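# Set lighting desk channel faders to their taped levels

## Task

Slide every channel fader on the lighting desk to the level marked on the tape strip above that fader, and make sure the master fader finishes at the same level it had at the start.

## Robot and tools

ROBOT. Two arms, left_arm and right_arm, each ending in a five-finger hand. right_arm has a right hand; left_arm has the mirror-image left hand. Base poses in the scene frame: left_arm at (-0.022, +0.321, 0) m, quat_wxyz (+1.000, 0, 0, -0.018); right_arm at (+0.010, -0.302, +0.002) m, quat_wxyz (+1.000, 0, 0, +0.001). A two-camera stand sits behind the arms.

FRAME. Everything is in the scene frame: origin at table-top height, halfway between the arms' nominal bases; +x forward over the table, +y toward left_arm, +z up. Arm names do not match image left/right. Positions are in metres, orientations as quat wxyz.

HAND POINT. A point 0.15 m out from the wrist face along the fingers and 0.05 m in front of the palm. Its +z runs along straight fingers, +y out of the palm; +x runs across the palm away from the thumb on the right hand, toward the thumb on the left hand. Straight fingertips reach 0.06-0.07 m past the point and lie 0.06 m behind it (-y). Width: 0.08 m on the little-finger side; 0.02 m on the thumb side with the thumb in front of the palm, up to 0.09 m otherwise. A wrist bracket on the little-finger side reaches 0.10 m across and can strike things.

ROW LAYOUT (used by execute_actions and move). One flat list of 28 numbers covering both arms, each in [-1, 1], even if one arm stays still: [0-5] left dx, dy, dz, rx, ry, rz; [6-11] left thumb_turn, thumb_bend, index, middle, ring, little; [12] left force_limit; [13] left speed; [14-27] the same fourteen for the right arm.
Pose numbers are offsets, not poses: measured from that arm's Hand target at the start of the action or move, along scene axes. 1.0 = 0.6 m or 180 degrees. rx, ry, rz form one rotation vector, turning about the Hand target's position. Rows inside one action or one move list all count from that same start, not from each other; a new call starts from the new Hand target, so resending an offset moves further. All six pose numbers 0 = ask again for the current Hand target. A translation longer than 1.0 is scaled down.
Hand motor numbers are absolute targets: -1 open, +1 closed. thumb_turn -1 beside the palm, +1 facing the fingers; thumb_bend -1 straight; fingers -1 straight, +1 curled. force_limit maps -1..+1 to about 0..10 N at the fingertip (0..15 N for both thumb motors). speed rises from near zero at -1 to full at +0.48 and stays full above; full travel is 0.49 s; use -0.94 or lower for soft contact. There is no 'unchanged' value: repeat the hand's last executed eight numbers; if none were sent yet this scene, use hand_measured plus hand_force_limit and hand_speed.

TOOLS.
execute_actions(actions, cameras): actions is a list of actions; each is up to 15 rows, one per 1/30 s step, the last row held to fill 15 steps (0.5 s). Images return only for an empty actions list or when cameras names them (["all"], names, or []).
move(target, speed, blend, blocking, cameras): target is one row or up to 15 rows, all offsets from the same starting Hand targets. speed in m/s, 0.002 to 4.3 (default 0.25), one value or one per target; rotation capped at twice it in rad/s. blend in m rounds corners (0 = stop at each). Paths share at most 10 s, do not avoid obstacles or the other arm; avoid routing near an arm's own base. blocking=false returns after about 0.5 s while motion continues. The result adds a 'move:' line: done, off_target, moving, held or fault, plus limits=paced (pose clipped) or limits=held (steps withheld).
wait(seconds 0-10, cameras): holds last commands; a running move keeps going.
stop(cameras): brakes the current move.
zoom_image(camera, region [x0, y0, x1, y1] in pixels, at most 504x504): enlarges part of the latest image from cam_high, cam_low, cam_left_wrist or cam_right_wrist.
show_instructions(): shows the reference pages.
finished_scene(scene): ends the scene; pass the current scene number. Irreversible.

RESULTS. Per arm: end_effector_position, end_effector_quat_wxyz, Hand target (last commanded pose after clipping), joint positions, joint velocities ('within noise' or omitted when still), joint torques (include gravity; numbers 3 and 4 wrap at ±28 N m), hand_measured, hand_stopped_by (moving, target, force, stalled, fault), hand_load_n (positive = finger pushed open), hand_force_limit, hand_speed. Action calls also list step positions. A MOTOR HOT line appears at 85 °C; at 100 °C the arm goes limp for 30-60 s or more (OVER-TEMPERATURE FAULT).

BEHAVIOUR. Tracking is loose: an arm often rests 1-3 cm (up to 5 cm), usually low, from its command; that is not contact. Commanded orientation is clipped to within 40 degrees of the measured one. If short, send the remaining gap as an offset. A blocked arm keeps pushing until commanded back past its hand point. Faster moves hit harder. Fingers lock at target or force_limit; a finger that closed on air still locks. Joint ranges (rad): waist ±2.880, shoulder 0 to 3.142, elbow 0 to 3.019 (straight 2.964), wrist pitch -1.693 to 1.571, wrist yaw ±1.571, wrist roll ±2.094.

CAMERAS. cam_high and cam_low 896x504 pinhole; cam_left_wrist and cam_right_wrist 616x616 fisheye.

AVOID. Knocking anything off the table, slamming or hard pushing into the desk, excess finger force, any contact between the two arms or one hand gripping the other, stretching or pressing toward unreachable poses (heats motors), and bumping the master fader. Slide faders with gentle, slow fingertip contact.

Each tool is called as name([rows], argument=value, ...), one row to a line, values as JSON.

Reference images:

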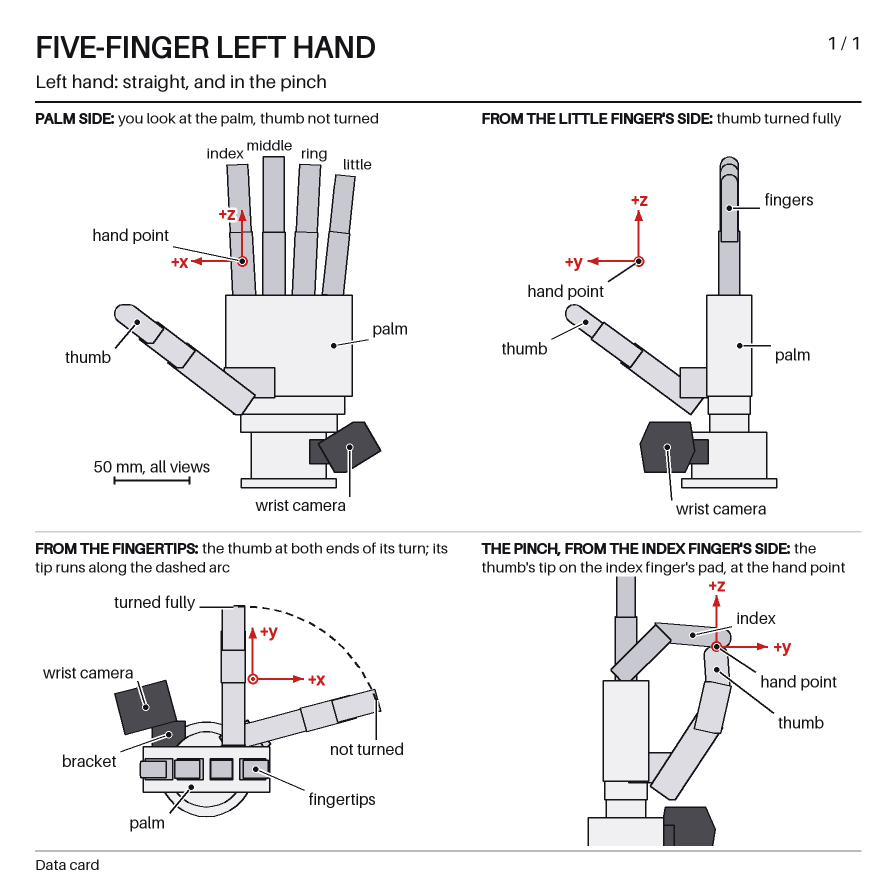

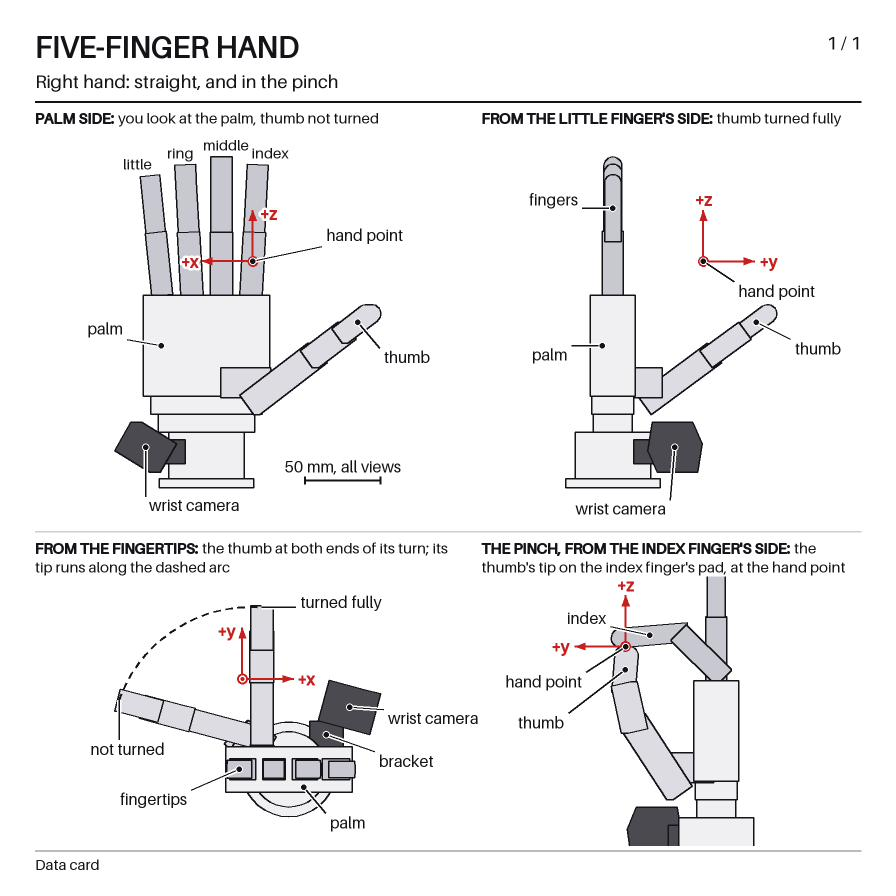

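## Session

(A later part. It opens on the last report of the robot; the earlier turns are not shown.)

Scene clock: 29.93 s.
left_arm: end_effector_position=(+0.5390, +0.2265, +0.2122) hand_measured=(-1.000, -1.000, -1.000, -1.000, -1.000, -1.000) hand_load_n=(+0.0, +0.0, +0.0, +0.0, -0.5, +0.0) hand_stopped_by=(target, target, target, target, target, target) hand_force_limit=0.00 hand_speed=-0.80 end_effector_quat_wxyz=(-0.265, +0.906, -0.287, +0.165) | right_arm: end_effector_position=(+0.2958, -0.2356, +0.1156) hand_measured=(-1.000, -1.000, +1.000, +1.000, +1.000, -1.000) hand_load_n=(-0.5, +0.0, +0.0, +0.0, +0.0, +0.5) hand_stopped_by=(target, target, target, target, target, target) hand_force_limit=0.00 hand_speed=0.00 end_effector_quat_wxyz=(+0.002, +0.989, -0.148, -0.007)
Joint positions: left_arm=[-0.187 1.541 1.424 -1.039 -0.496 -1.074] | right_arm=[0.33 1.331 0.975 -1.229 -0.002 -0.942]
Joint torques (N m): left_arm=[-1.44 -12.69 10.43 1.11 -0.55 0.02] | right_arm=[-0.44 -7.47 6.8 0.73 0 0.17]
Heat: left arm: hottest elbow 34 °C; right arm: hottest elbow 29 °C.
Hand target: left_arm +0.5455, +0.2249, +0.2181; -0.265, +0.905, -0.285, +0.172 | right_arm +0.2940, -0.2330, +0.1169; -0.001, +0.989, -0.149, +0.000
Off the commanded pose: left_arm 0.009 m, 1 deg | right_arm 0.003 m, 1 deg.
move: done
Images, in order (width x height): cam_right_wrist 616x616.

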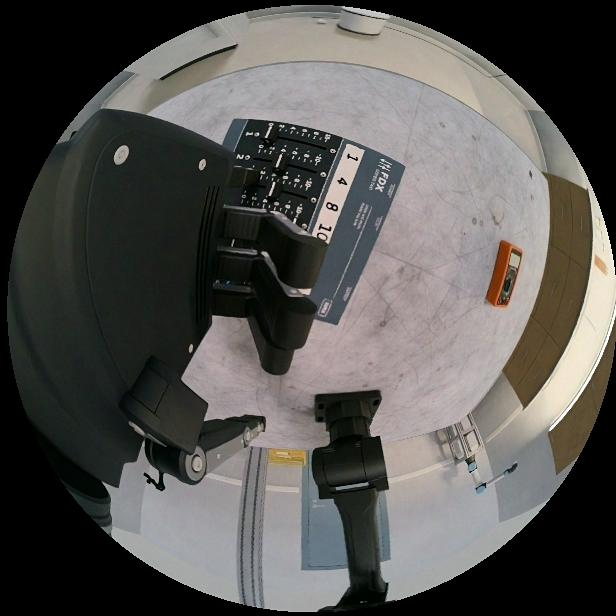

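move([
  [0,0,0,0,0,0,-1,-1,-1,-1,-1,-1,0,-0.8,-0.0098,-0.0062,0,0,0,0,-1,-1,1,1,1,-1,0,0],
  [0,0,0,0,0,0,-1,-1,-1,-1,-1,-1,0,-0.8,-0.0226,-0.0485,0,0,0,0,-1,-1,1,1,1,-1,0,0],
], speed=0.03, cameras=["cam_right_wrist"])

zoom_image(camera="cam_right_wrist", region=[235, 130, 325, 220])

zoom_image(camera="cam_right_wrist", region=[250, 160, 290, 200])

Scene clock: 34.77 s.
left_arm: end_effector_position=(+0.5390, +0.2265, +0.2122) hand_measured=(-1.000, -1.000, -1.000, -1.000, -1.000, -1.000) hand_load_n=(+0.0, +0.0, -0.5, +0.0, +0.0, +0.0) hand_stopped_by=(target, target, target, target, target, target) hand_force_limit=0.00 hand_speed=-0.80 end_effector_quat_wxyz=(-0.265, +0.906, -0.287, +0.165) | right_arm: end_effector_position=(+0.2813, -0.2560, +0.1152) hand_measured=(-1.000, -1.000, +1.000, +1.000, +1.000, -1.000) hand_load_n=(+0.0, +0.0, +0.0, +0.0, +0.0, +0.0) hand_stopped_by=(target, target, target, target, target, target) hand_force_limit=0.00 hand_speed=0.00 end_effector_quat_wxyz=(-0.001, +0.989, -0.144, -0.005)
Joint positions: left_arm=[-0.187 1.541 1.424 -1.039 -0.496 -1.074] | right_arm=[0.285 1.272 0.922 -1.229 -0.006 -0.994]
Joint torques (N m): left_arm=[-1.44 -12.63 10.45 1.11 -0.55 0.02] | right_arm=[-2.43 -6.71 6.9 0.53 0.12 -0.15]
Heat: left arm: hottest elbow 35 °C; right arm: hottest elbow 29 °C.
Hand target: left_arm +0.5455, +0.2249, +0.2181; -0.265, +0.905, -0.285, +0.172 | right_arm +0.2805, -0.2620, +0.1170; -0.001, +0.989, -0.148, +0.000
Off the commanded pose: left_arm 0.009 m, 1 deg | right_arm 0.006 m, 1 deg.
move: done
Images, in order (width x height): cam_right_wrist 616x616.

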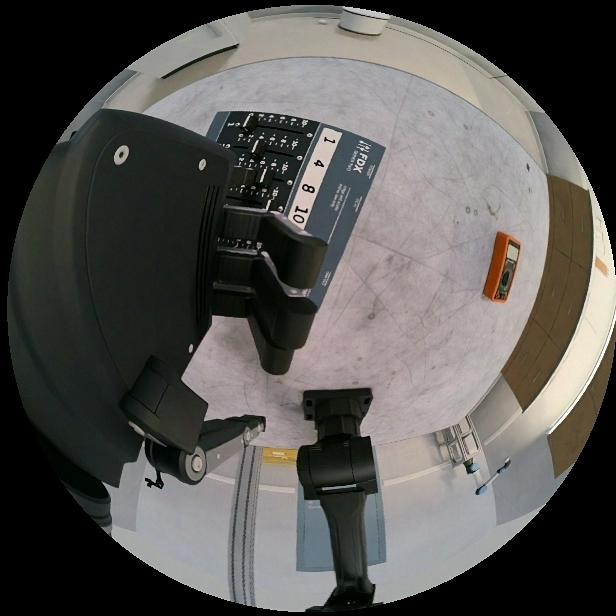

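Scaled by 5.600 from the camera's 616x616 image, which has a finer 880x880 frame.

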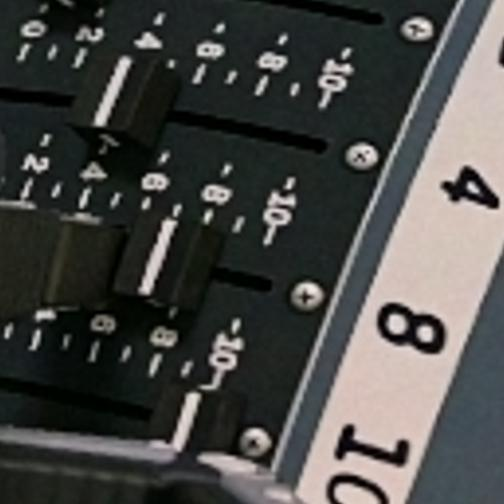

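Scaled by 12.600 from the camera's 616x616 image, which has a finer 880x880 frame.

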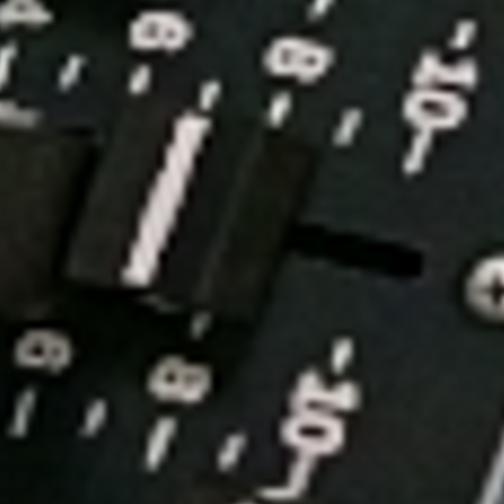

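zoom_image(camera="cam_right_wrist", region=[236, 132, 276, 172])

move(target=[0,0,0,0,0,0,-1,-1,-1,-1,-1,-1,0,-0.8,-0.00163,-0.0047,0,0,0,0,-1,-1,1,1,1,-1,0,0], speed=0.02, cameras=["cam_right_wrist"])

zoom_image(camera="cam_right_wrist", region=[250, 160, 290, 200])

Scaled by 12.600 from the camera's 616x616 image, which has a finer 880x880 frame.

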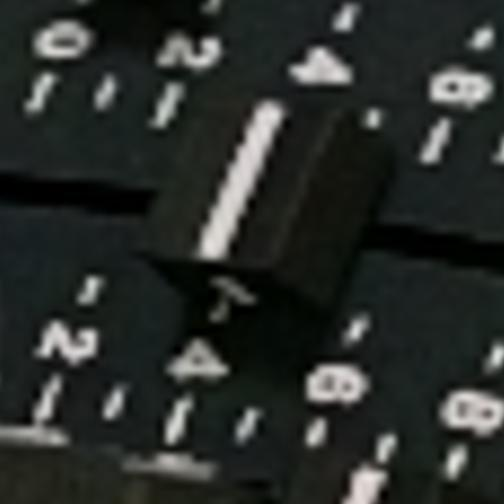

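Scene clock: 36.13 s.
left_arm: end_effector_position=(+0.5390, +0.2265, +0.2122) hand_measured=(-1.000, -1.000, -1.000, -1.000, -1.000, -1.000) hand_load_n=(+0.0, +0.0, +0.0, +0.0, +0.0, +0.0) hand_stopped_by=(target, target, target, target, target, target) hand_force_limit=0.00 hand_speed=-0.80 end_effector_quat_wxyz=(-0.265, +0.906, -0.287, +0.165) | right_arm: end_effector_position=(+0.2806, -0.2587, +0.1152) hand_measured=(-1.000, -1.000, +1.000, +1.000, +1.000, -1.000) hand_load_n=(+0.0, +0.0, +0.0, +0.0, +0.0, +0.0) hand_stopped_by=(target, target, target, target, target, target) hand_force_limit=0.00 hand_speed=0.00 end_effector_quat_wxyz=(-0.002, +0.989, -0.145, -0.005)
Joint positions: left_arm=[-0.187 1.541 1.424 -1.039 -0.496 -1.074] | right_arm=[0.277 1.267 0.918 -1.229 -0.007 -1.001]
Joint torques (N m): left_arm=[-1.44 -12.63 10.44 1.1 -0.55 0.02] | right_arm=[-2.37 -6.65 6.9 0.47 0.17 -0.06]
Heat: left arm: hottest elbow 35 °C; right arm: hottest elbow 29 °C.
Hand target: left_arm +0.5455, +0.2249, +0.2181; -0.265, +0.905, -0.285, +0.172 | right_arm +0.2796, -0.2649, +0.1170; -0.001, +0.989, -0.149, +0.000
Off the commanded pose: left_arm 0.009 m, 1 deg | right_arm 0.006 m, 1 deg.
move: done
Images, in order (width x height): cam_right_wrist 616x616.

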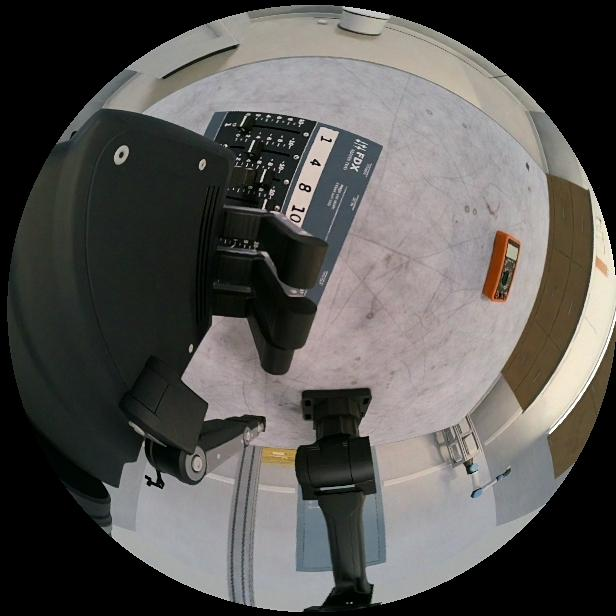

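Scaled by 12.600 from the camera's 616x616 image, which has a finer 880x880 frame.

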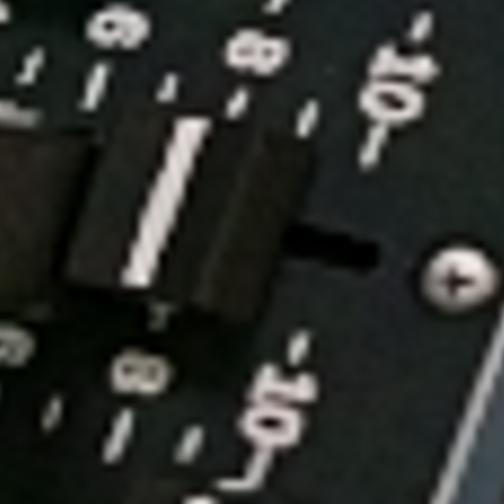

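move([
  [0,0,0,0,0,0,-1,-1,-1,-1,-1,-1,0,-0.8,0.0062,0.018,0,0,0,0,-1,-1,1,1,1,-1,0,0],
  [0,0,0,0,0,0,-1,-1,-1,-1,-1,-1,0,-0.8,0.0062,0.018,0.0917,0,0,0,-1,-1,1,1,1,-1,0,0],
  [0,0,0,0,0,0,-1,-1,-1,-1,-1,-1,0,-0.8,0.0341,-0.0233,0.0917,0,0,0,-1,-1,1,1,1,-1,0,0],
], speed=0.1, blend=[0.003,0.005,0], cameras=["cam_right_wrist"])

zoom_image(camera="cam_right_wrist", region=[210, 130, 330, 250])

Scene clock: 39.50 s.
left_arm: end_effector_position=(+0.5390, +0.2265, +0.2122) hand_measured=(-1.000, -1.000, -1.000, -1.000, -1.000, -1.000) hand_load_n=(+0.0, +0.0, +0.0, +0.0, +0.0, +0.0) hand_stopped_by=(target, target, target, target, target, target) hand_force_limit=0.00 hand_speed=-0.80 end_effector_quat_wxyz=(-0.265, +0.906, -0.287, +0.165) | right_arm: end_effector_position=(+0.2836, -0.2804, +0.1572) hand_measured=(-1.000, -1.000, +1.000, +1.000, +1.000, -1.000) hand_load_n=(+0.0, +0.0, +0.0, +0.0, +0.0, +0.0) hand_stopped_by=(target, target, target, target, target, target) hand_force_limit=0.00 hand_speed=0.00 end_effector_quat_wxyz=(+0.005, +0.988, -0.151, -0.014)
Joint positions: left_arm=[-0.187 1.541 1.424 -1.039 -0.496 -1.074] | right_arm=[0.213 1.245 1.01 -1.365 0 -1.053]
Joint torques (N m): left_arm=[-1.49 -12.63 10.44 1.1 -0.55 0.02] | right_arm=[-1.55 -4.84 11.81 0.08 -0.06 -0.11]
Heat: left arm: hottest elbow 35 °C; right arm: hottest elbow 30 °C.
Hand target: left_arm +0.5455, +0.2249, +0.2181; -0.265, +0.905, -0.285, +0.172 | right_arm +0.3000, -0.2789, +0.1720; -0.001, +0.989, -0.149, +0.000
Off the commanded pose: left_arm 0.009 m, 1 deg | right_arm 0.022 m, 2 deg.
move: off_target (right_arm)
Images, in order (width x height): cam_right_wrist 616x616.

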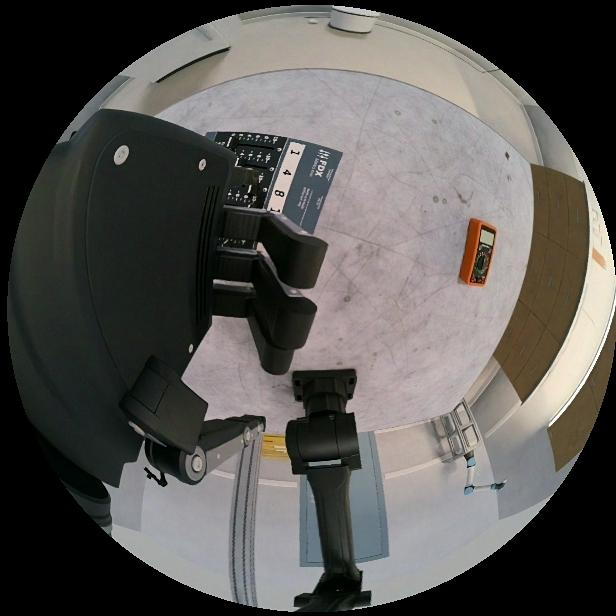

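Scaled by 4.200 from the camera's 616x616 image, which has a finer 880x880 frame.

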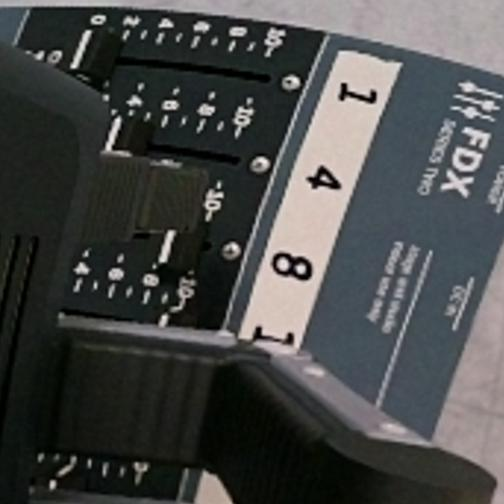

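move(target=[0,0,0,0,0,0,-1,-1,-1,-1,-1,-1,0,-0.8,0.025,0.0,-0.01,0,0,0,-1,-1,1,1,1,-1,0,0], speed=0.1)

Scene clock: 40.60 s.
left_arm: end_effector_position=(+0.5390, +0.2265, +0.2122) hand_measured=(-1.000, -1.000, -1.000, -1.000, -1.000, -1.000) hand_load_n=(+0.0, +0.0, +0.0, +0.0, +0.0, +0.0) hand_stopped_by=(target, target, target, target, target, target) hand_force_limit=0.00 hand_speed=-0.80 end_effector_quat_wxyz=(-0.265, +0.906, -0.287, +0.165) | right_arm: end_effector_position=(+0.2929, -0.2804, +0.1530) hand_measured=(-1.000, -1.000, +1.000, +1.000, +1.000, -1.000) hand_load_n=(+0.0, +0.0, +0.0, +0.0, +0.0, +0.0) hand_stopped_by=(target, target, target, target, target, target) hand_force_limit=0.00 hand_speed=0.00 end_effector_quat_wxyz=(+0.009, +0.988, -0.149, -0.024)
Joint positions: left_arm=[-0.187 1.541 1.424 -1.039 -0.496 -1.074] | right_arm=[0.208 1.288 1.032 -1.365 0 -1.062]
Joint torques (N m): left_arm=[-1.49 -12.63 10.44 1.09 -0.55 0.02] | right_arm=[-2.02 -5.3 11.79 0.69 -0.05 -0.11]
Heat: left arm: hottest elbow 35 °C; right arm: hottest elbow 30 °C.
Hand target: left_arm +0.5455, +0.2249, +0.2181; -0.265, +0.905, -0.285, +0.172 | right_arm +0.3151, -0.2789, +0.1660; -0.001, +0.989, -0.149, +0.000
Off the commanded pose: left_arm 0.009 m, 1 deg | right_arm 0.026 m, 3 deg.
move: off_target (right_arm)

move(target=[0,0,0,0,0,0,-1,-1,-1,-1,-1,-1,0,-0.8,-0.0145,0.0025,-0.022,0,0,0,-1,-1,1,1,1,-1,0,0], speed=0.1, cameras=["cam_right_wrist"])

zoom_image(camera="cam_right_wrist", region=[220, 110, 310, 200])

Scene clock: 41.90 s.
left_arm: end_effector_position=(+0.5390, +0.2265, +0.2122) hand_measured=(-1.000, -1.000, -1.000, -1.000, -1.000, -1.000) hand_load_n=(+0.0, +0.0, +0.0, +0.0, -0.5, +0.0) hand_stopped_by=(target, target, target, target, target, target) hand_force_limit=0.00 hand_speed=-0.80 end_effector_quat_wxyz=(-0.265, +0.906, -0.287, +0.165) | right_arm: end_effector_position=(+0.3004, -0.2788, +0.1513) hand_measured=(-1.000, -1.000, +1.000, +1.000, +1.000, -1.000) hand_load_n=(+0.0, +0.0, +0.0, +0.0, +0.0, +0.0) hand_stopped_by=(target, target, target, target, target, target) hand_force_limit=0.00 hand_speed=0.00 end_effector_quat_wxyz=(+0.004, +0.989, -0.149, -0.010)
Joint positions: left_arm=[-0.187 1.541 1.424 -1.039 -0.496 -1.074] | right_arm=[0.208 1.288 1.032 -1.337 0 -1.062]
Joint torques (N m): left_arm=[-1.44 -12.69 10.44 1.1 -0.56 0.01] | right_arm=[-1.14 -6.24 8.1 0.84 -0.07 -0.03]
Heat: left arm: hottest elbow 36 °C; right arm: hottest elbow 30 °C.
Hand target: left_arm +0.5455, +0.2249, +0.2181; -0.265, +0.905, -0.285, +0.172 | right_arm +0.3063, -0.2774, +0.1529; -0.001, +0.989, -0.149, +0.000
Off the commanded pose: left_arm 0.009 m, 1 deg | right_arm 0.006 m, 1 deg.
move: done
Images, in order (width x height): cam_right_wrist 616x616.

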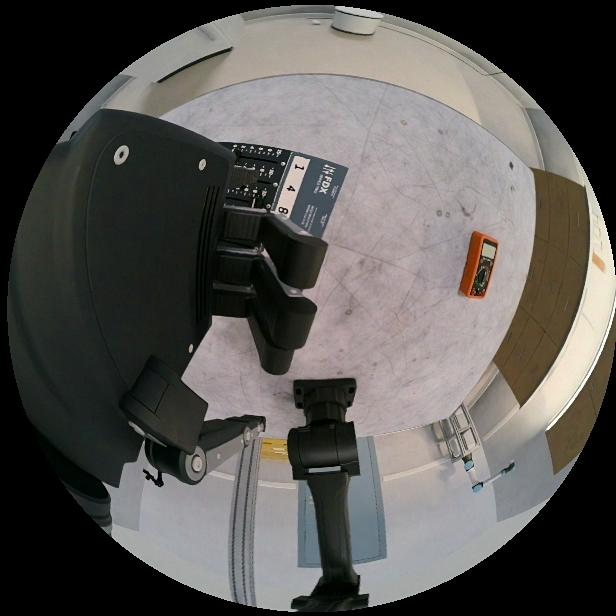

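Scaled by 5.600 from the camera's 616x616 image, which has a finer 880x880 frame.

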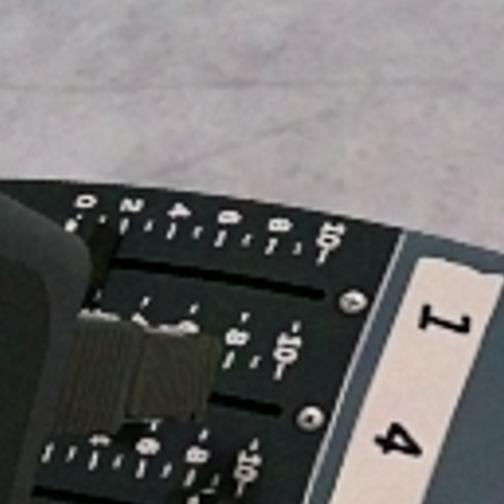

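move(target=[0,0,0,0,0,0,-1,-1,-1,-1,-1,-1,0,-0.8,-0.0038,-0.0018,-0.0607,0,0,0,-1,-1,1,1,1,-1,0,0], speed=0.08, cameras=["cam_right_wrist"])

zoom_image(camera="cam_right_wrist", region=[220, 130, 310, 220])

Scene clock: 45.80 s.
left_arm: end_effector_position=(+0.5390, +0.2265, +0.2122) hand_measured=(-1.000, -1.000, -1.000, -1.000, -1.000, -1.000) hand_load_n=(+0.0, +0.0, +0.0, +0.0, +0.0, +0.0) hand_stopped_by=(target, target, target, target, target, target) hand_force_limit=0.00 hand_speed=-0.80 end_effector_quat_wxyz=(-0.265, +0.906, -0.287, +0.165) | right_arm: end_effector_position=(+0.3020, -0.2785, +0.1208) hand_measured=(-1.000, -1.000, +1.000, +1.000, +1.000, -1.000) hand_load_n=(+0.0, +0.0, +0.0, +0.0, +0.0, +0.0) hand_stopped_by=(target, target, target, target, target, target) hand_force_limit=0.00 hand_speed=0.00 end_effector_quat_wxyz=(+0.000, +0.989, -0.149, +0.000)
Joint positions: left_arm=[-0.187 1.541 1.424 -1.039 -0.496 -1.074] | right_arm=[0.208 1.301 0.964 -1.234 0 -1.062]
Joint torques (N m): left_arm=[-1.49 -12.63 10.41 1.09 -0.55 0.01] | right_arm=[-1.2 -5.71 7.04 1.03 -0.07 -0.05]
Heat: left arm: hottest elbow 36 °C; right arm: hottest elbow 30 °C.
Hand target: left_arm +0.5455, +0.2249, +0.2181; -0.265, +0.905, -0.285, +0.172 | right_arm +0.3041, -0.2784, +0.1164; -0.001, +0.989, -0.149, +0.000
Off the commanded pose: left_arm 0.009 m, 1 deg | right_arm 0.005 m, 0 deg.
move: done
Images, in order (width x height): cam_right_wrist 616x616.

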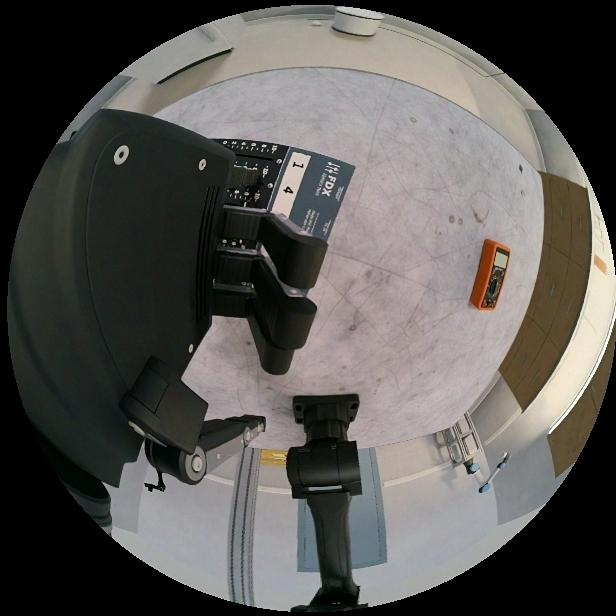

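Scaled by 5.600 from the camera's 616x616 image, which has a finer 880x880 frame.

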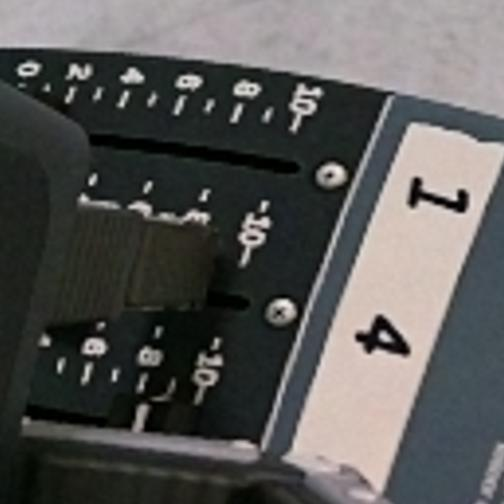

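move(target=[0,0,0,0,0,0,-1,-1,-1,-1,-1,-1,0,-0.8,0.0017,0.0237,-0.0057,0,0,0,-1,-1,1,1,1,-1,0,0], speed=0.03, cameras=["cam_right_wrist"])

zoom_image(camera="cam_right_wrist", region=[220, 130, 310, 220])

Scene clock: 47.20 s.
left_arm: end_effector_position=(+0.5390, +0.2265, +0.2122) hand_measured=(-1.000, -1.000, -1.000, -1.000, -1.000, -1.000) hand_load_n=(+0.0, +0.0, +0.0, +0.0, +0.0, +0.0) hand_stopped_by=(target, target, target, target, target, target) hand_force_limit=0.00 hand_speed=-0.80 end_effector_quat_wxyz=(-0.265, +0.906, -0.287, +0.165) | right_arm: end_effector_position=(+0.3023, -0.2681, +0.1170) hand_measured=(-1.000, -1.000, +1.000, +1.000, +1.000, -1.000) hand_load_n=(+0.0, +0.0, +0.0, +0.0, +0.0, +0.0) hand_stopped_by=(target, target, target, target, target, target) hand_force_limit=0.00 hand_speed=0.00 end_effector_quat_wxyz=(+0.001, +0.989, -0.147, -0.001)
Joint positions: left_arm=[-0.187 1.541 1.424 -1.039 -0.496 -1.074] | right_arm=[0.237 1.313 0.964 -1.225 0 -1.036]
Joint torques (N m): left_arm=[-1.38 -12.57 10.44 1.1 -0.56 0.02] | right_arm=[-0.44 -5.42 7.38 1.01 -0.08 0.06]
Heat: left arm: hottest elbow 36 °C; right arm: hottest elbow 30 °C.
Hand target: left_arm +0.5455, +0.2249, +0.2181; -0.265, +0.905, -0.285, +0.172 | right_arm +0.3051, -0.2643, +0.1131; -0.001, +0.989, -0.149, +0.000
Off the commanded pose: left_arm 0.009 m, 1 deg | right_arm 0.006 m, 0 deg.
move: done
Images, in order (width x height): cam_right_wrist 616x616.

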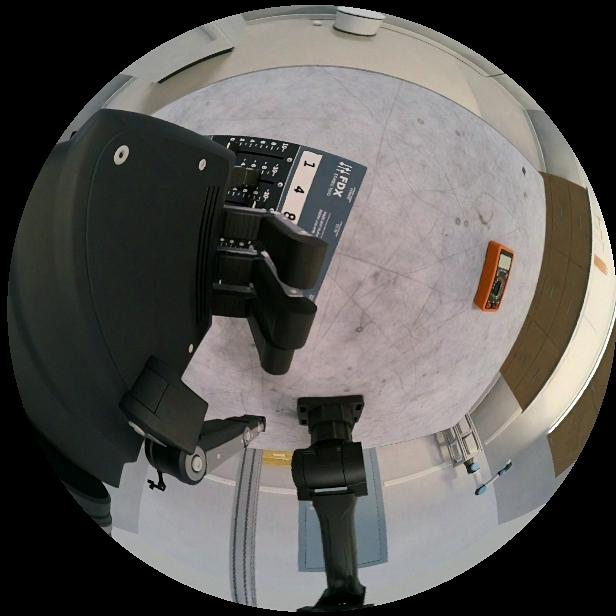

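Scaled by 5.600 from the camera's 616x616 image, which has a finer 880x880 frame.

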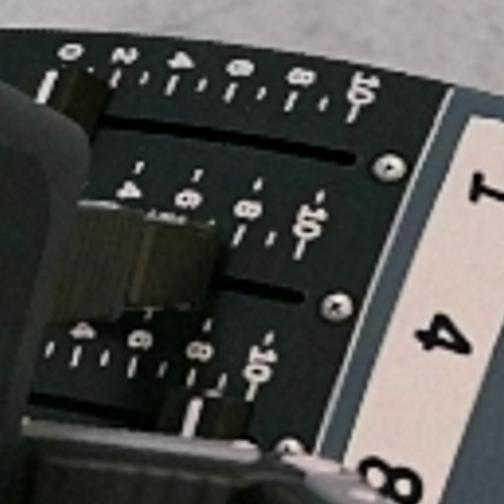

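move(target=[0,0,0,0,0,0,-1,-1,-1,-1,-1,-1,0,-0.8,0.0008,0.0037,0,0,0,0,-1,-1,1,1,1,-1,0,0], speed=0.03)

Scene clock: 48.23 s.
left_arm: end_effector_position=(+0.5390, +0.2265, +0.2122) hand_measured=(-1.000, -1.000, -1.000, -1.000, -1.000, -1.000) hand_load_n=(+0.0, +0.0, -0.5, +0.0, +0.0, +0.0) hand_stopped_by=(target, target, target, target, target, target) hand_force_limit=0.00 hand_speed=-0.80 end_effector_quat_wxyz=(-0.265, +0.906, -0.287, +0.165) | right_arm: end_effector_position=(+0.3019, -0.2672, +0.1166) hand_measured=(-1.000, -1.000, +1.000, +1.000, +1.000, -1.000) hand_load_n=(+0.0, +0.0, +0.0, +0.0, +0.0, -0.5) hand_stopped_by=(target, target, target, target, target, target) hand_force_limit=0.00 hand_speed=0.00 end_effector_quat_wxyz=(+0.001, +0.989, -0.150, -0.002)
Joint positions: left_arm=[-0.187 1.541 1.424 -1.039 -0.496 -1.074] | right_arm=[0.239 1.315 0.964 -1.225 0 -1.028]
Joint torques (N m): left_arm=[-1.44 -12.57 10.45 1.1 -0.56 0.02] | right_arm=[-0.15 -5.3 7.57 1.02 -0.08 0.08]
Heat: left arm: hottest elbow 36 °C; right arm: hottest elbow 30 °C.
Hand target: left_arm +0.5455, +0.2249, +0.2181; -0.265, +0.905, -0.285, +0.172 | right_arm +0.3056, -0.2620, +0.1131; -0.001, +0.989, -0.149, +0.000
Off the commanded pose: left_arm 0.009 m, 1 deg | right_arm 0.007 m, 0 deg.
move: done

move(target=[0,0,0,0,0,0,-1,-1,-1,-1,-1,-1,0,-0.8,0.0008,0.0024,0,0,0,0,-1,-1,1,1,1,-1,0,0], speed=0.03)

Scene clock: 64.53 s.
left_arm: end_effector_position=(+0.5390, +0.2265, +0.2122) hand_measured=(-1.000, -1.000, -1.000, -1.000, -1.000, -1.000) hand_load_n=(-0.5, +0.0, +0.0, +0.0, +0.0, +0.0) hand_stopped_by=(target, target, target, target, target, target) hand_force_limit=0.00 hand_speed=-0.80 end_effector_quat_wxyz=(-0.265, +0.906, -0.287, +0.165) | right_arm: end_effector_position=(+0.3015, -0.2660, +0.1160) hand_measured=(-1.000, -1.000, +1.000, +1.000, +1.000, -1.000) hand_load_n=(+0.0, +0.0, +0.0, +0.0, +0.0, -0.5) hand_stopped_by=(target, target, target, target, target, target) hand_force_limit=0.00 hand_speed=0.00 end_effector_quat_wxyz=(+0.001, +0.989, -0.151, -0.003)
Joint positions: left_arm=[-0.187 1.541 1.424 -1.039 -0.496 -1.074] | right_arm=[0.242 1.317 0.964 -1.225 0 -1.024]
Joint torques (N m): left_arm=[-1.49 -12.57 10.43 1.1 -0.55 0.01] | right_arm=[-0.67 -5.25 7.73 1.02 -0.09 0.02]
Heat: left arm: hottest elbow 38 °C; right arm: hottest elbow 31 °C.
Hand target: left_arm +0.5455, +0.2249, +0.2181; -0.265, +0.905, -0.285, +0.172 | right_arm +0.3061, -0.2605, +0.1130; -0.001, +0.989, -0.149, +0.000
Off the commanded pose: left_arm 0.009 m, 1 deg | right_arm 0.008 m, 1 deg.
move: done

move([
  [0,0,0,0,0,0,-1,-1,-1,-1,-1,-1,0,-0.8,-0.0068,-0.0212,0,0,0,0,-1,-1,1,1,1,-1,0,0],
  [0,0,0,0,0,0,-1,-1,-1,-1,-1,-1,0,-0.8,-0.0068,-0.0212,0.095,0,0,0,-1,-1,1,1,1,-1,0,0],
  [0,0,0,0,0,0,-1,-1,-1,-1,-1,-1,0,-0.8,-0.1097,0.0257,0.095,0,0,0,-1,-1,1,1,1,-1,0,0],
], speed=0.1, blend=[0.003,0.005,0], cameras=["cam_right_wrist"])

zoom_image(camera="cam_right_wrist", region=[210, 120, 310, 220])

Scene clock: 67.43 s.
left_arm: end_effector_position=(+0.5390, +0.2265, +0.2122) hand_measured=(-1.000, -1.000, -1.000, -1.000, -1.000, -1.000) hand_load_n=(+0.0, +0.0, +0.5, +0.0, +0.0, +0.0) hand_stopped_by=(target, target, target, target, target, target) hand_force_limit=0.00 hand_speed=-0.80 end_effector_quat_wxyz=(-0.265, +0.906, -0.287, +0.165) | right_arm: end_effector_position=(+0.2463, -0.2457, +0.1679) hand_measured=(-1.000, -1.000, +1.000, +1.000, +1.000, -1.000) hand_load_n=(+0.0, +0.0, +0.0, +0.0, +0.0, +0.0) hand_stopped_by=(target, target, target, target, target, target) hand_force_limit=0.00 hand_speed=0.00 end_effector_quat_wxyz=(-0.001, +0.989, -0.147, +0.002)
Joint positions: left_arm=[-0.187 1.541 1.424 -1.039 -0.496 -1.074] | right_arm=[0.353 1.139 0.96 -1.387 0 -0.92]
Joint torques (N m): left_arm=[-1.49 -12.63 10.43 1.07 -0.55 0.02] | right_arm=[-0.5 -5.42 7.34 0.12 -0.07 0.13]
Heat: left arm: hottest elbow 38 °C; right arm: hottest elbow 31 °C.
Hand target: left_arm +0.5455, +0.2249, +0.2181; -0.265, +0.905, -0.285, +0.172 | right_arm +0.2402, -0.2452, +0.1700; -0.001, +0.989, -0.148, +0.000
Off the commanded pose: left_arm 0.009 m, 1 deg | right_arm 0.006 m, 0 deg.
move: done
Images, in order (width x height): cam_right_wrist 616x616.

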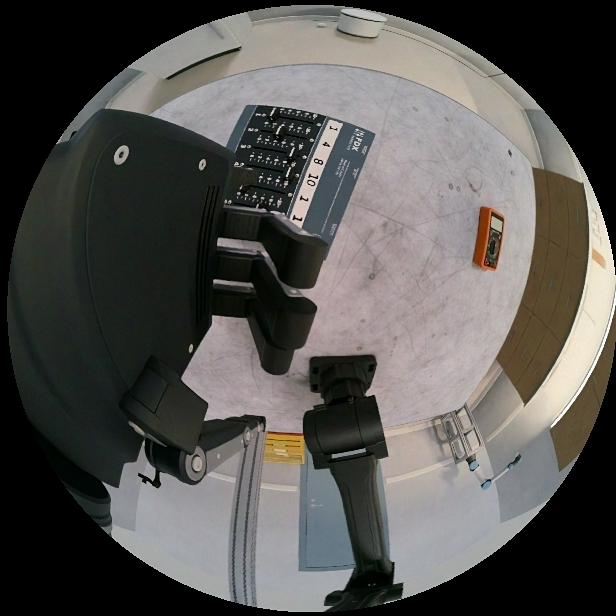

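Scaled by 5.040 from the camera's 616x616 image, which has a finer 880x880 frame.

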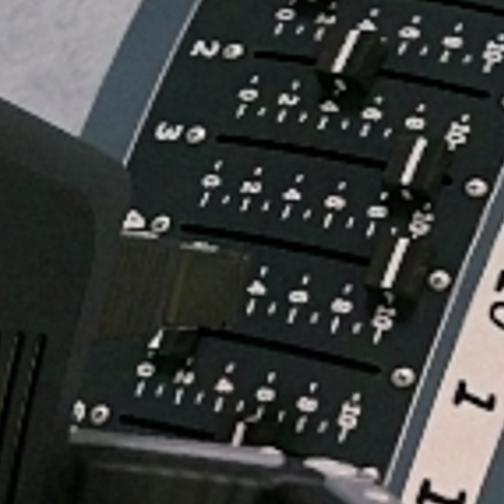

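zoom_image(camera="cam_right_wrist", region=[260, 120, 310, 170])

zoom_image(camera="cam_right_wrist", region=[270, 150, 310, 190])

zoom_image(camera="cam_right_wrist", region=[225, 170, 275, 220])

Scaled by 10.080 from the camera's 616x616 image, which has a finer 880x880 frame.

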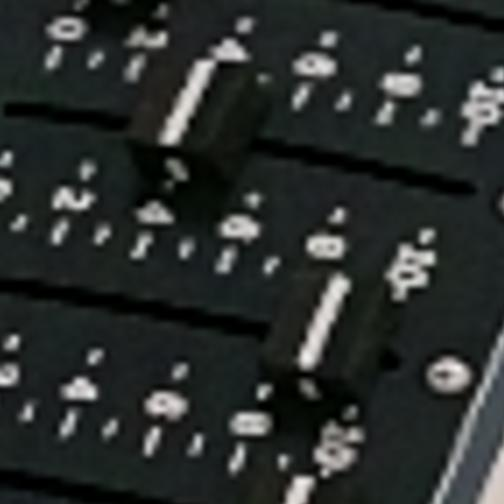

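Scaled by 12.600 from the camera's 616x616 image, which has a finer 880x880 frame.

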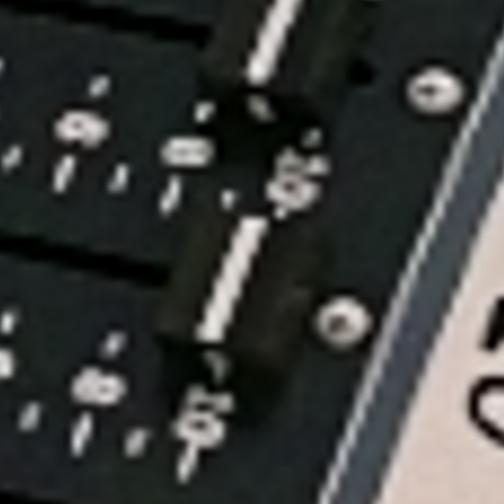

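Scaled by 10.080 from the camera's 616x616 image, which has a finer 880x880 frame.

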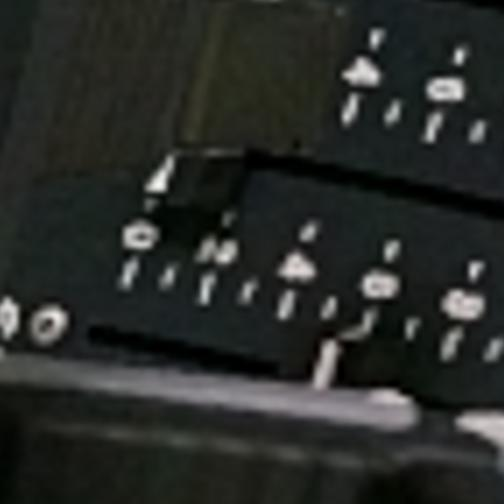

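move(target=[0,0,0,0,0,0,-1,-1,-1,-1,-1,-1,0,-0.8,-0.0075,0.0,-0.030,0,0,0,-1,-1,1,1,1,-1,0,0], speed=0.1, cameras=["cam_right_wrist"])

zoom_image(camera="cam_right_wrist", region=[215, 130, 305, 220])

Scene clock: 69.80 s.
left_arm: end_effector_position=(+0.5390, +0.2265, +0.2122) hand_measured=(-1.000, -1.000, -1.000, -1.000, -1.000, -1.000) hand_load_n=(+0.0, +0.0, +0.0, +0.0, +0.0, +0.0) hand_stopped_by=(target, target, target, target, target, target) hand_force_limit=0.00 hand_speed=-0.80 end_effector_quat_wxyz=(-0.265, +0.906, -0.287, +0.165) | right_arm: end_effector_position=(+0.2352, -0.2484, +0.1515) hand_measured=(-1.000, -1.000, +1.000, +1.000, +1.000, -1.000) hand_load_n=(+0.0, +0.0, +0.0, +0.5, +0.0, +0.0) hand_stopped_by=(target, target, target, target, target, target) hand_force_limit=0.00 hand_speed=0.00 end_effector_quat_wxyz=(+0.006, +0.989, -0.148, -0.010)
Joint positions: left_arm=[-0.187 1.541 1.424 -1.039 -0.496 -1.074] | right_arm=[0.358 1.138 0.91 -1.366 0 -0.914]
Joint torques (N m): left_arm=[-1.44 -12.69 10.43 1.1 -0.56 0.01] | right_arm=[-0.5 -5.54 7.24 1.06 -0.09 0.1]
Heat: left arm: hottest elbow 38 °C; right arm: hottest elbow 31 °C.
Hand target: left_arm +0.5455, +0.2249, +0.2181; -0.265, +0.905, -0.285, +0.172 | right_arm +0.2357, -0.2452, +0.1520; +0.000, +0.989, -0.149, +0.000
Off the commanded pose: left_arm 0.009 m, 1 deg | right_arm 0.003 m, 1 deg.
move: done
Images, in order (width x height): cam_right_wrist 616x616.

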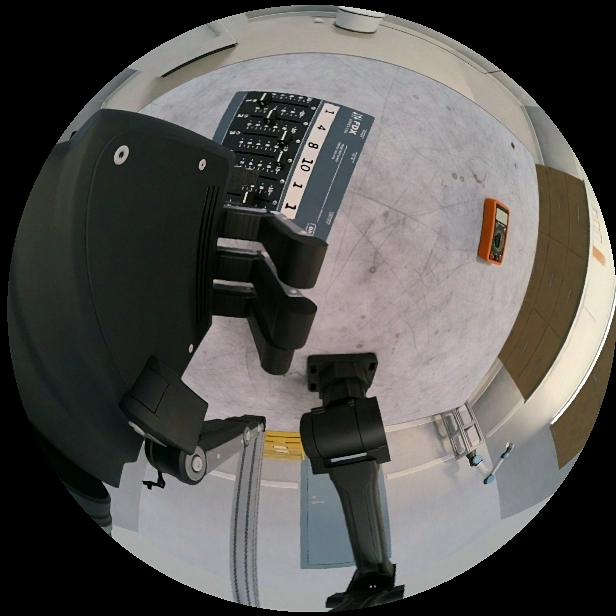

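Scaled by 5.600 from the camera's 616x616 image, which has a finer 880x880 frame.

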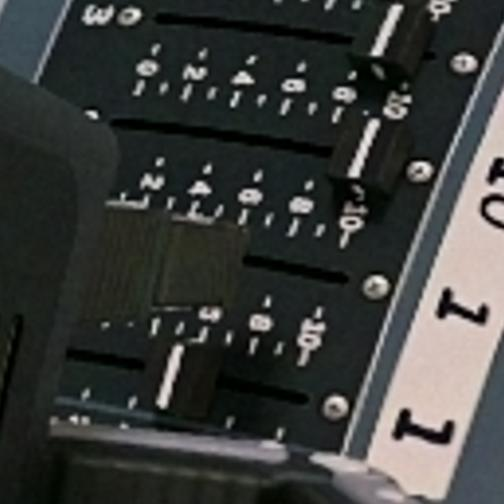

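move(target=[0,0,0,0,0,0,-1,-1,-1,-1,-1,-1,0,-0.8,0.0097,0.0037,-0.0642,0,0,0,-1,-1,1,1,1,-1,0,0], speed=0.08, cameras=["cam_right_wrist"])

zoom_image(camera="cam_right_wrist", region=[215, 150, 305, 240])

Scene clock: 71.27 s.
left_arm: end_effector_position=(+0.5390, +0.2265, +0.2122) hand_measured=(-1.000, -1.000, -1.000, -1.000, -1.000, -1.000) hand_load_n=(+0.0, +0.0, +0.0, +0.0, +0.0, +0.0) hand_stopped_by=(target, target, target, target, target, target) hand_force_limit=0.00 hand_speed=-0.80 end_effector_quat_wxyz=(-0.265, +0.906, -0.287, +0.165) | right_arm: end_effector_position=(+0.2405, -0.2463, +0.1172) hand_measured=(-1.000, -1.000, +1.000, +1.000, +1.000, -1.000) hand_load_n=(+0.0, +0.0, +0.0, +0.0, +0.0, +0.0) hand_stopped_by=(target, target, target, target, target, target) hand_force_limit=0.00 hand_speed=0.00 end_effector_quat_wxyz=(+0.000, +0.989, -0.148, -0.001)
Joint positions: left_arm=[-0.187 1.541 1.424 -1.039 -0.496 -1.074] | right_arm=[0.358 1.165 0.841 -1.248 0 -0.914]
Joint torques (N m): left_arm=[-1.55 -12.63 10.43 1.1 -0.55 0.01] | right_arm=[-0.38 -3.78 7.12 1.05 -0.07 0.09]
Heat: left arm: hottest elbow 38 °C; right arm: hottest elbow 31 °C.
Hand target: left_arm +0.5455, +0.2249, +0.2181; -0.265, +0.905, -0.285, +0.172 | right_arm +0.2415, -0.2429, +0.1134; -0.001, +0.989, -0.149, +0.000
Off the commanded pose: left_arm 0.009 m, 1 deg | right_arm 0.005 m, 0 deg.
move: done
Images, in order (width x height): cam_right_wrist 616x616.

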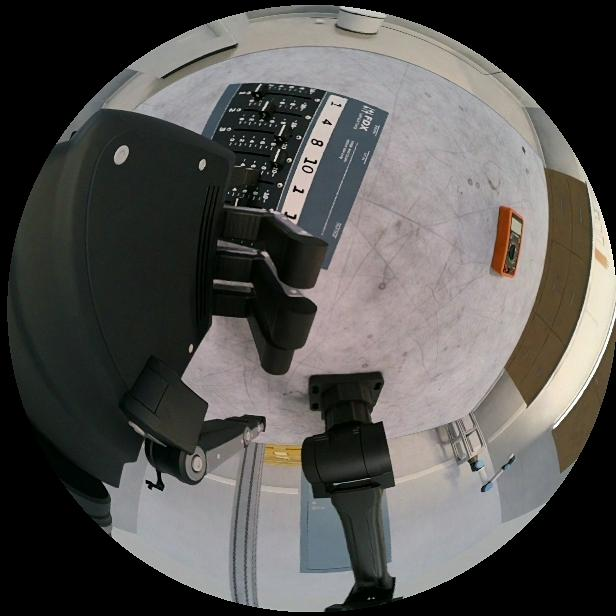

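Scaled by 5.600 from the camera's 616x616 image, which has a finer 880x880 frame.

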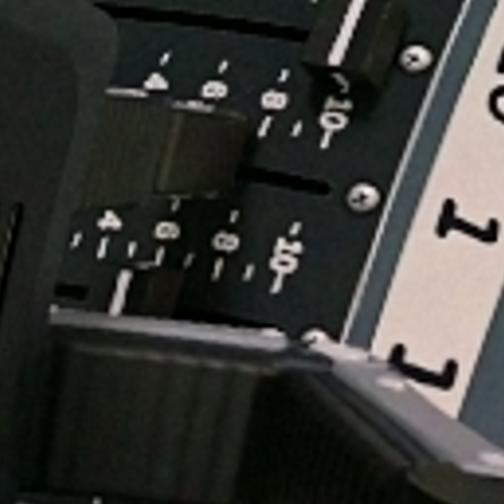

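move(target=[0,0,0,0,0,0,-1,-1,-1,-1,-1,-1,0,-0.8,0.0078,0.0247,0,0,0,0,-1,-1,1,1,1,-1,0,0], speed=0.03)

Scene clock: 72.63 s.
left_arm: end_effector_position=(+0.5390, +0.2265, +0.2122) hand_measured=(-1.000, -1.000, -1.000, -1.000, -1.000, -1.000) hand_load_n=(-0.5, -0.5, +0.0, +0.0, +0.0, +0.0) hand_stopped_by=(target, target, target, target, target, target) hand_force_limit=0.00 hand_speed=-0.80 end_effector_quat_wxyz=(-0.265, +0.906, -0.287, +0.165) | right_arm: end_effector_position=(+0.2380, -0.2380, +0.1146) hand_measured=(-1.000, -1.000, +1.000, +1.000, +1.000, -1.000) hand_load_n=(+0.0, +0.0, +0.0, +0.0, +0.0, -2.0) hand_stopped_by=(target, target, target, target, target, target) hand_force_limit=0.00 hand_speed=0.00 end_effector_quat_wxyz=(+0.005, +0.988, -0.154, -0.002)
Joint positions: left_arm=[-0.187 1.541 1.424 -1.039 -0.496 -1.074] | right_arm=[0.39 1.177 0.841 -1.244 0.008 -0.87]
Joint torques (N m): left_arm=[-1.49 -12.57 10.43 1.09 -0.55 0.02] | right_arm=[0.26 -2.67 8.88 1.03 -0.34 0.03]
Heat: left arm: hottest elbow 38 °C; right arm: hottest elbow 31 °C.
Hand target: left_arm +0.5455, +0.2249, +0.2181; -0.265, +0.905, -0.285, +0.172 | right_arm +0.2462, -0.2281, +0.1134; -0.001, +0.989, -0.149, +0.000
Off the commanded pose: left_arm 0.009 m, 1 deg | right_arm 0.013 m, 1 deg.
move: off_target (right_arm)

wait(seconds=0.1, cameras=["cam_right_wrist", "cam_high", "cam_low"])

zoom_image(camera="cam_right_wrist", region=[205, 150, 295, 240])

Scene clock: 73.03 s.
left_arm: end_effector_position=(+0.5390, +0.2265, +0.2122) hand_measured=(-1.000, -1.000, -1.000, -1.000, -1.000, -1.000) hand_load_n=(-0.5, +0.0, +0.0, +0.0, +0.0, +0.0) hand_stopped_by=(target, target, target, target, target, target) hand_force_limit=0.00 hand_speed=-0.80 end_effector_quat_wxyz=(-0.265, +0.906, -0.287, +0.165) | right_arm: end_effector_position=(+0.2380, -0.2380, +0.1146) hand_measured=(-1.000, -1.000, +1.000, +1.000, +1.000, -1.000) hand_load_n=(+0.0, +0.0, +0.5, +0.0, +0.0, -2.0) hand_stopped_by=(target, target, target, target, target, target) hand_force_limit=0.00 hand_speed=0.00 end_effector_quat_wxyz=(+0.005, +0.988, -0.154, -0.002)
Joint positions: left_arm=[-0.187 1.541 1.424 -1.039 -0.496 -1.074] | right_arm=[0.39 1.177 0.841 -1.244 0.008 -0.87]
Joint torques (N m): left_arm=[-1.44 -12.63 10.44 1.09 -0.56 0.02] | right_arm=[0.26 -2.67 8.88 1.02 -0.34 0.04]
Heat: left arm: hottest elbow 38 °C; right arm: hottest elbow 31 °C.
Hand target: left_arm +0.5455, +0.2249, +0.2181; -0.265, +0.905, -0.285, +0.172 | right_arm +0.2462, -0.2281, +0.1134; -0.001, +0.989, -0.149, +0.000
Off the commanded pose: left_arm 0.009 m, 1 deg | right_arm 0.013 m, 1 deg.
wait: 0.10 s; at rest from the start
Images, in order (width x height): cam_high 896x504, cam_low 896x504, cam_right_wrist 616x616.

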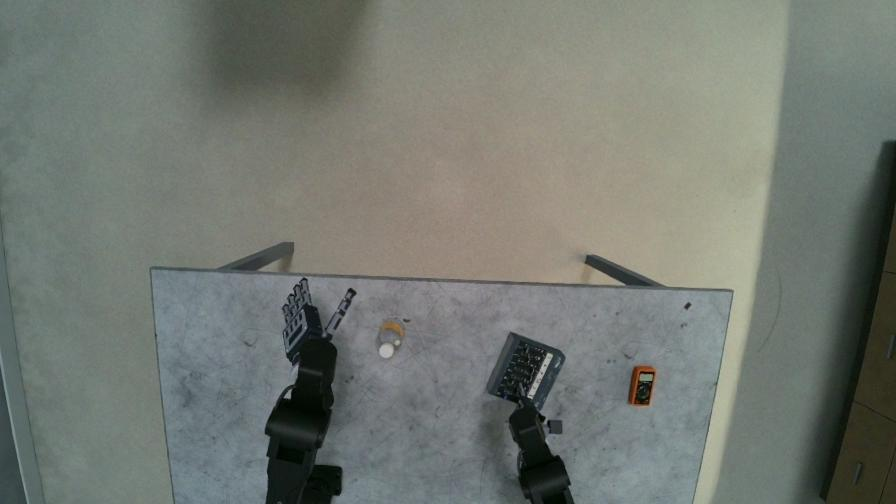

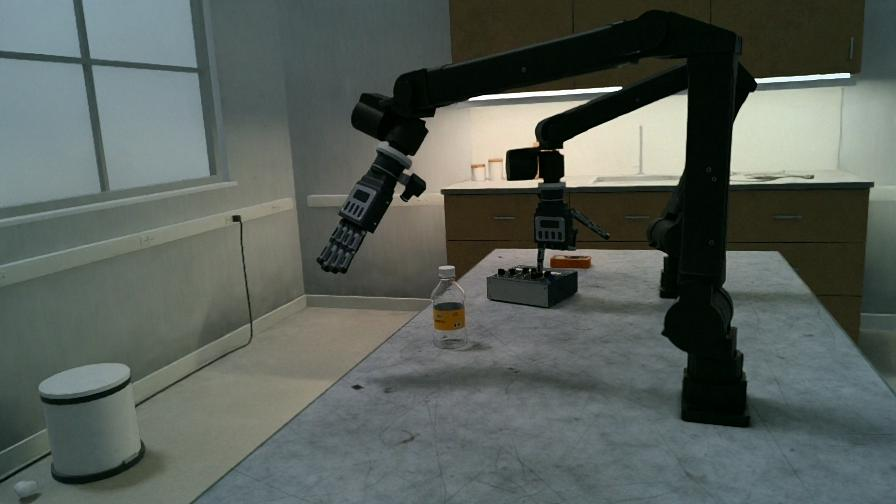

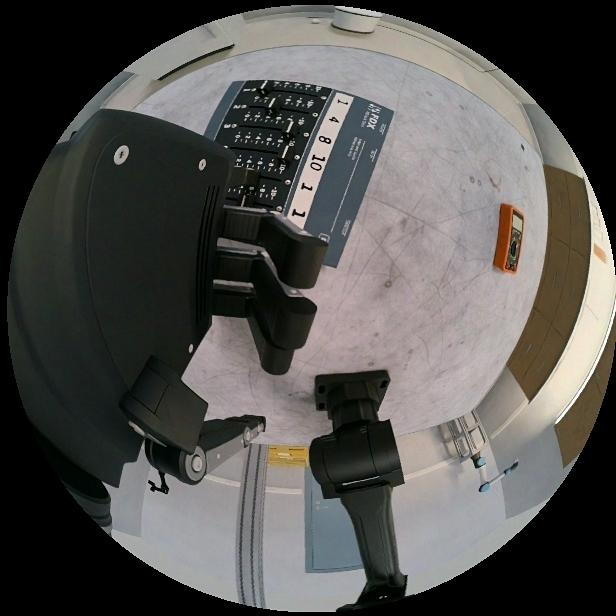

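Scaled by 5.600 from the camera's 616x616 image, which has a finer 880x880 frame.

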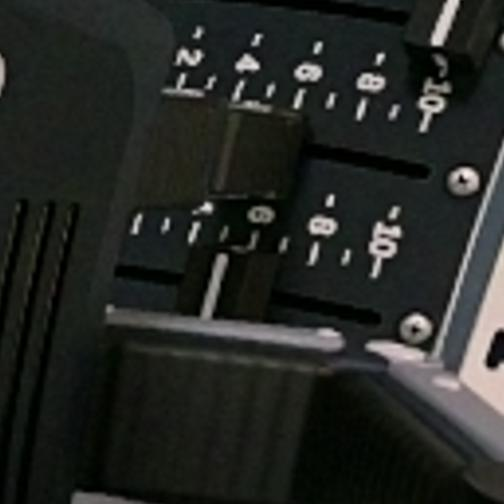

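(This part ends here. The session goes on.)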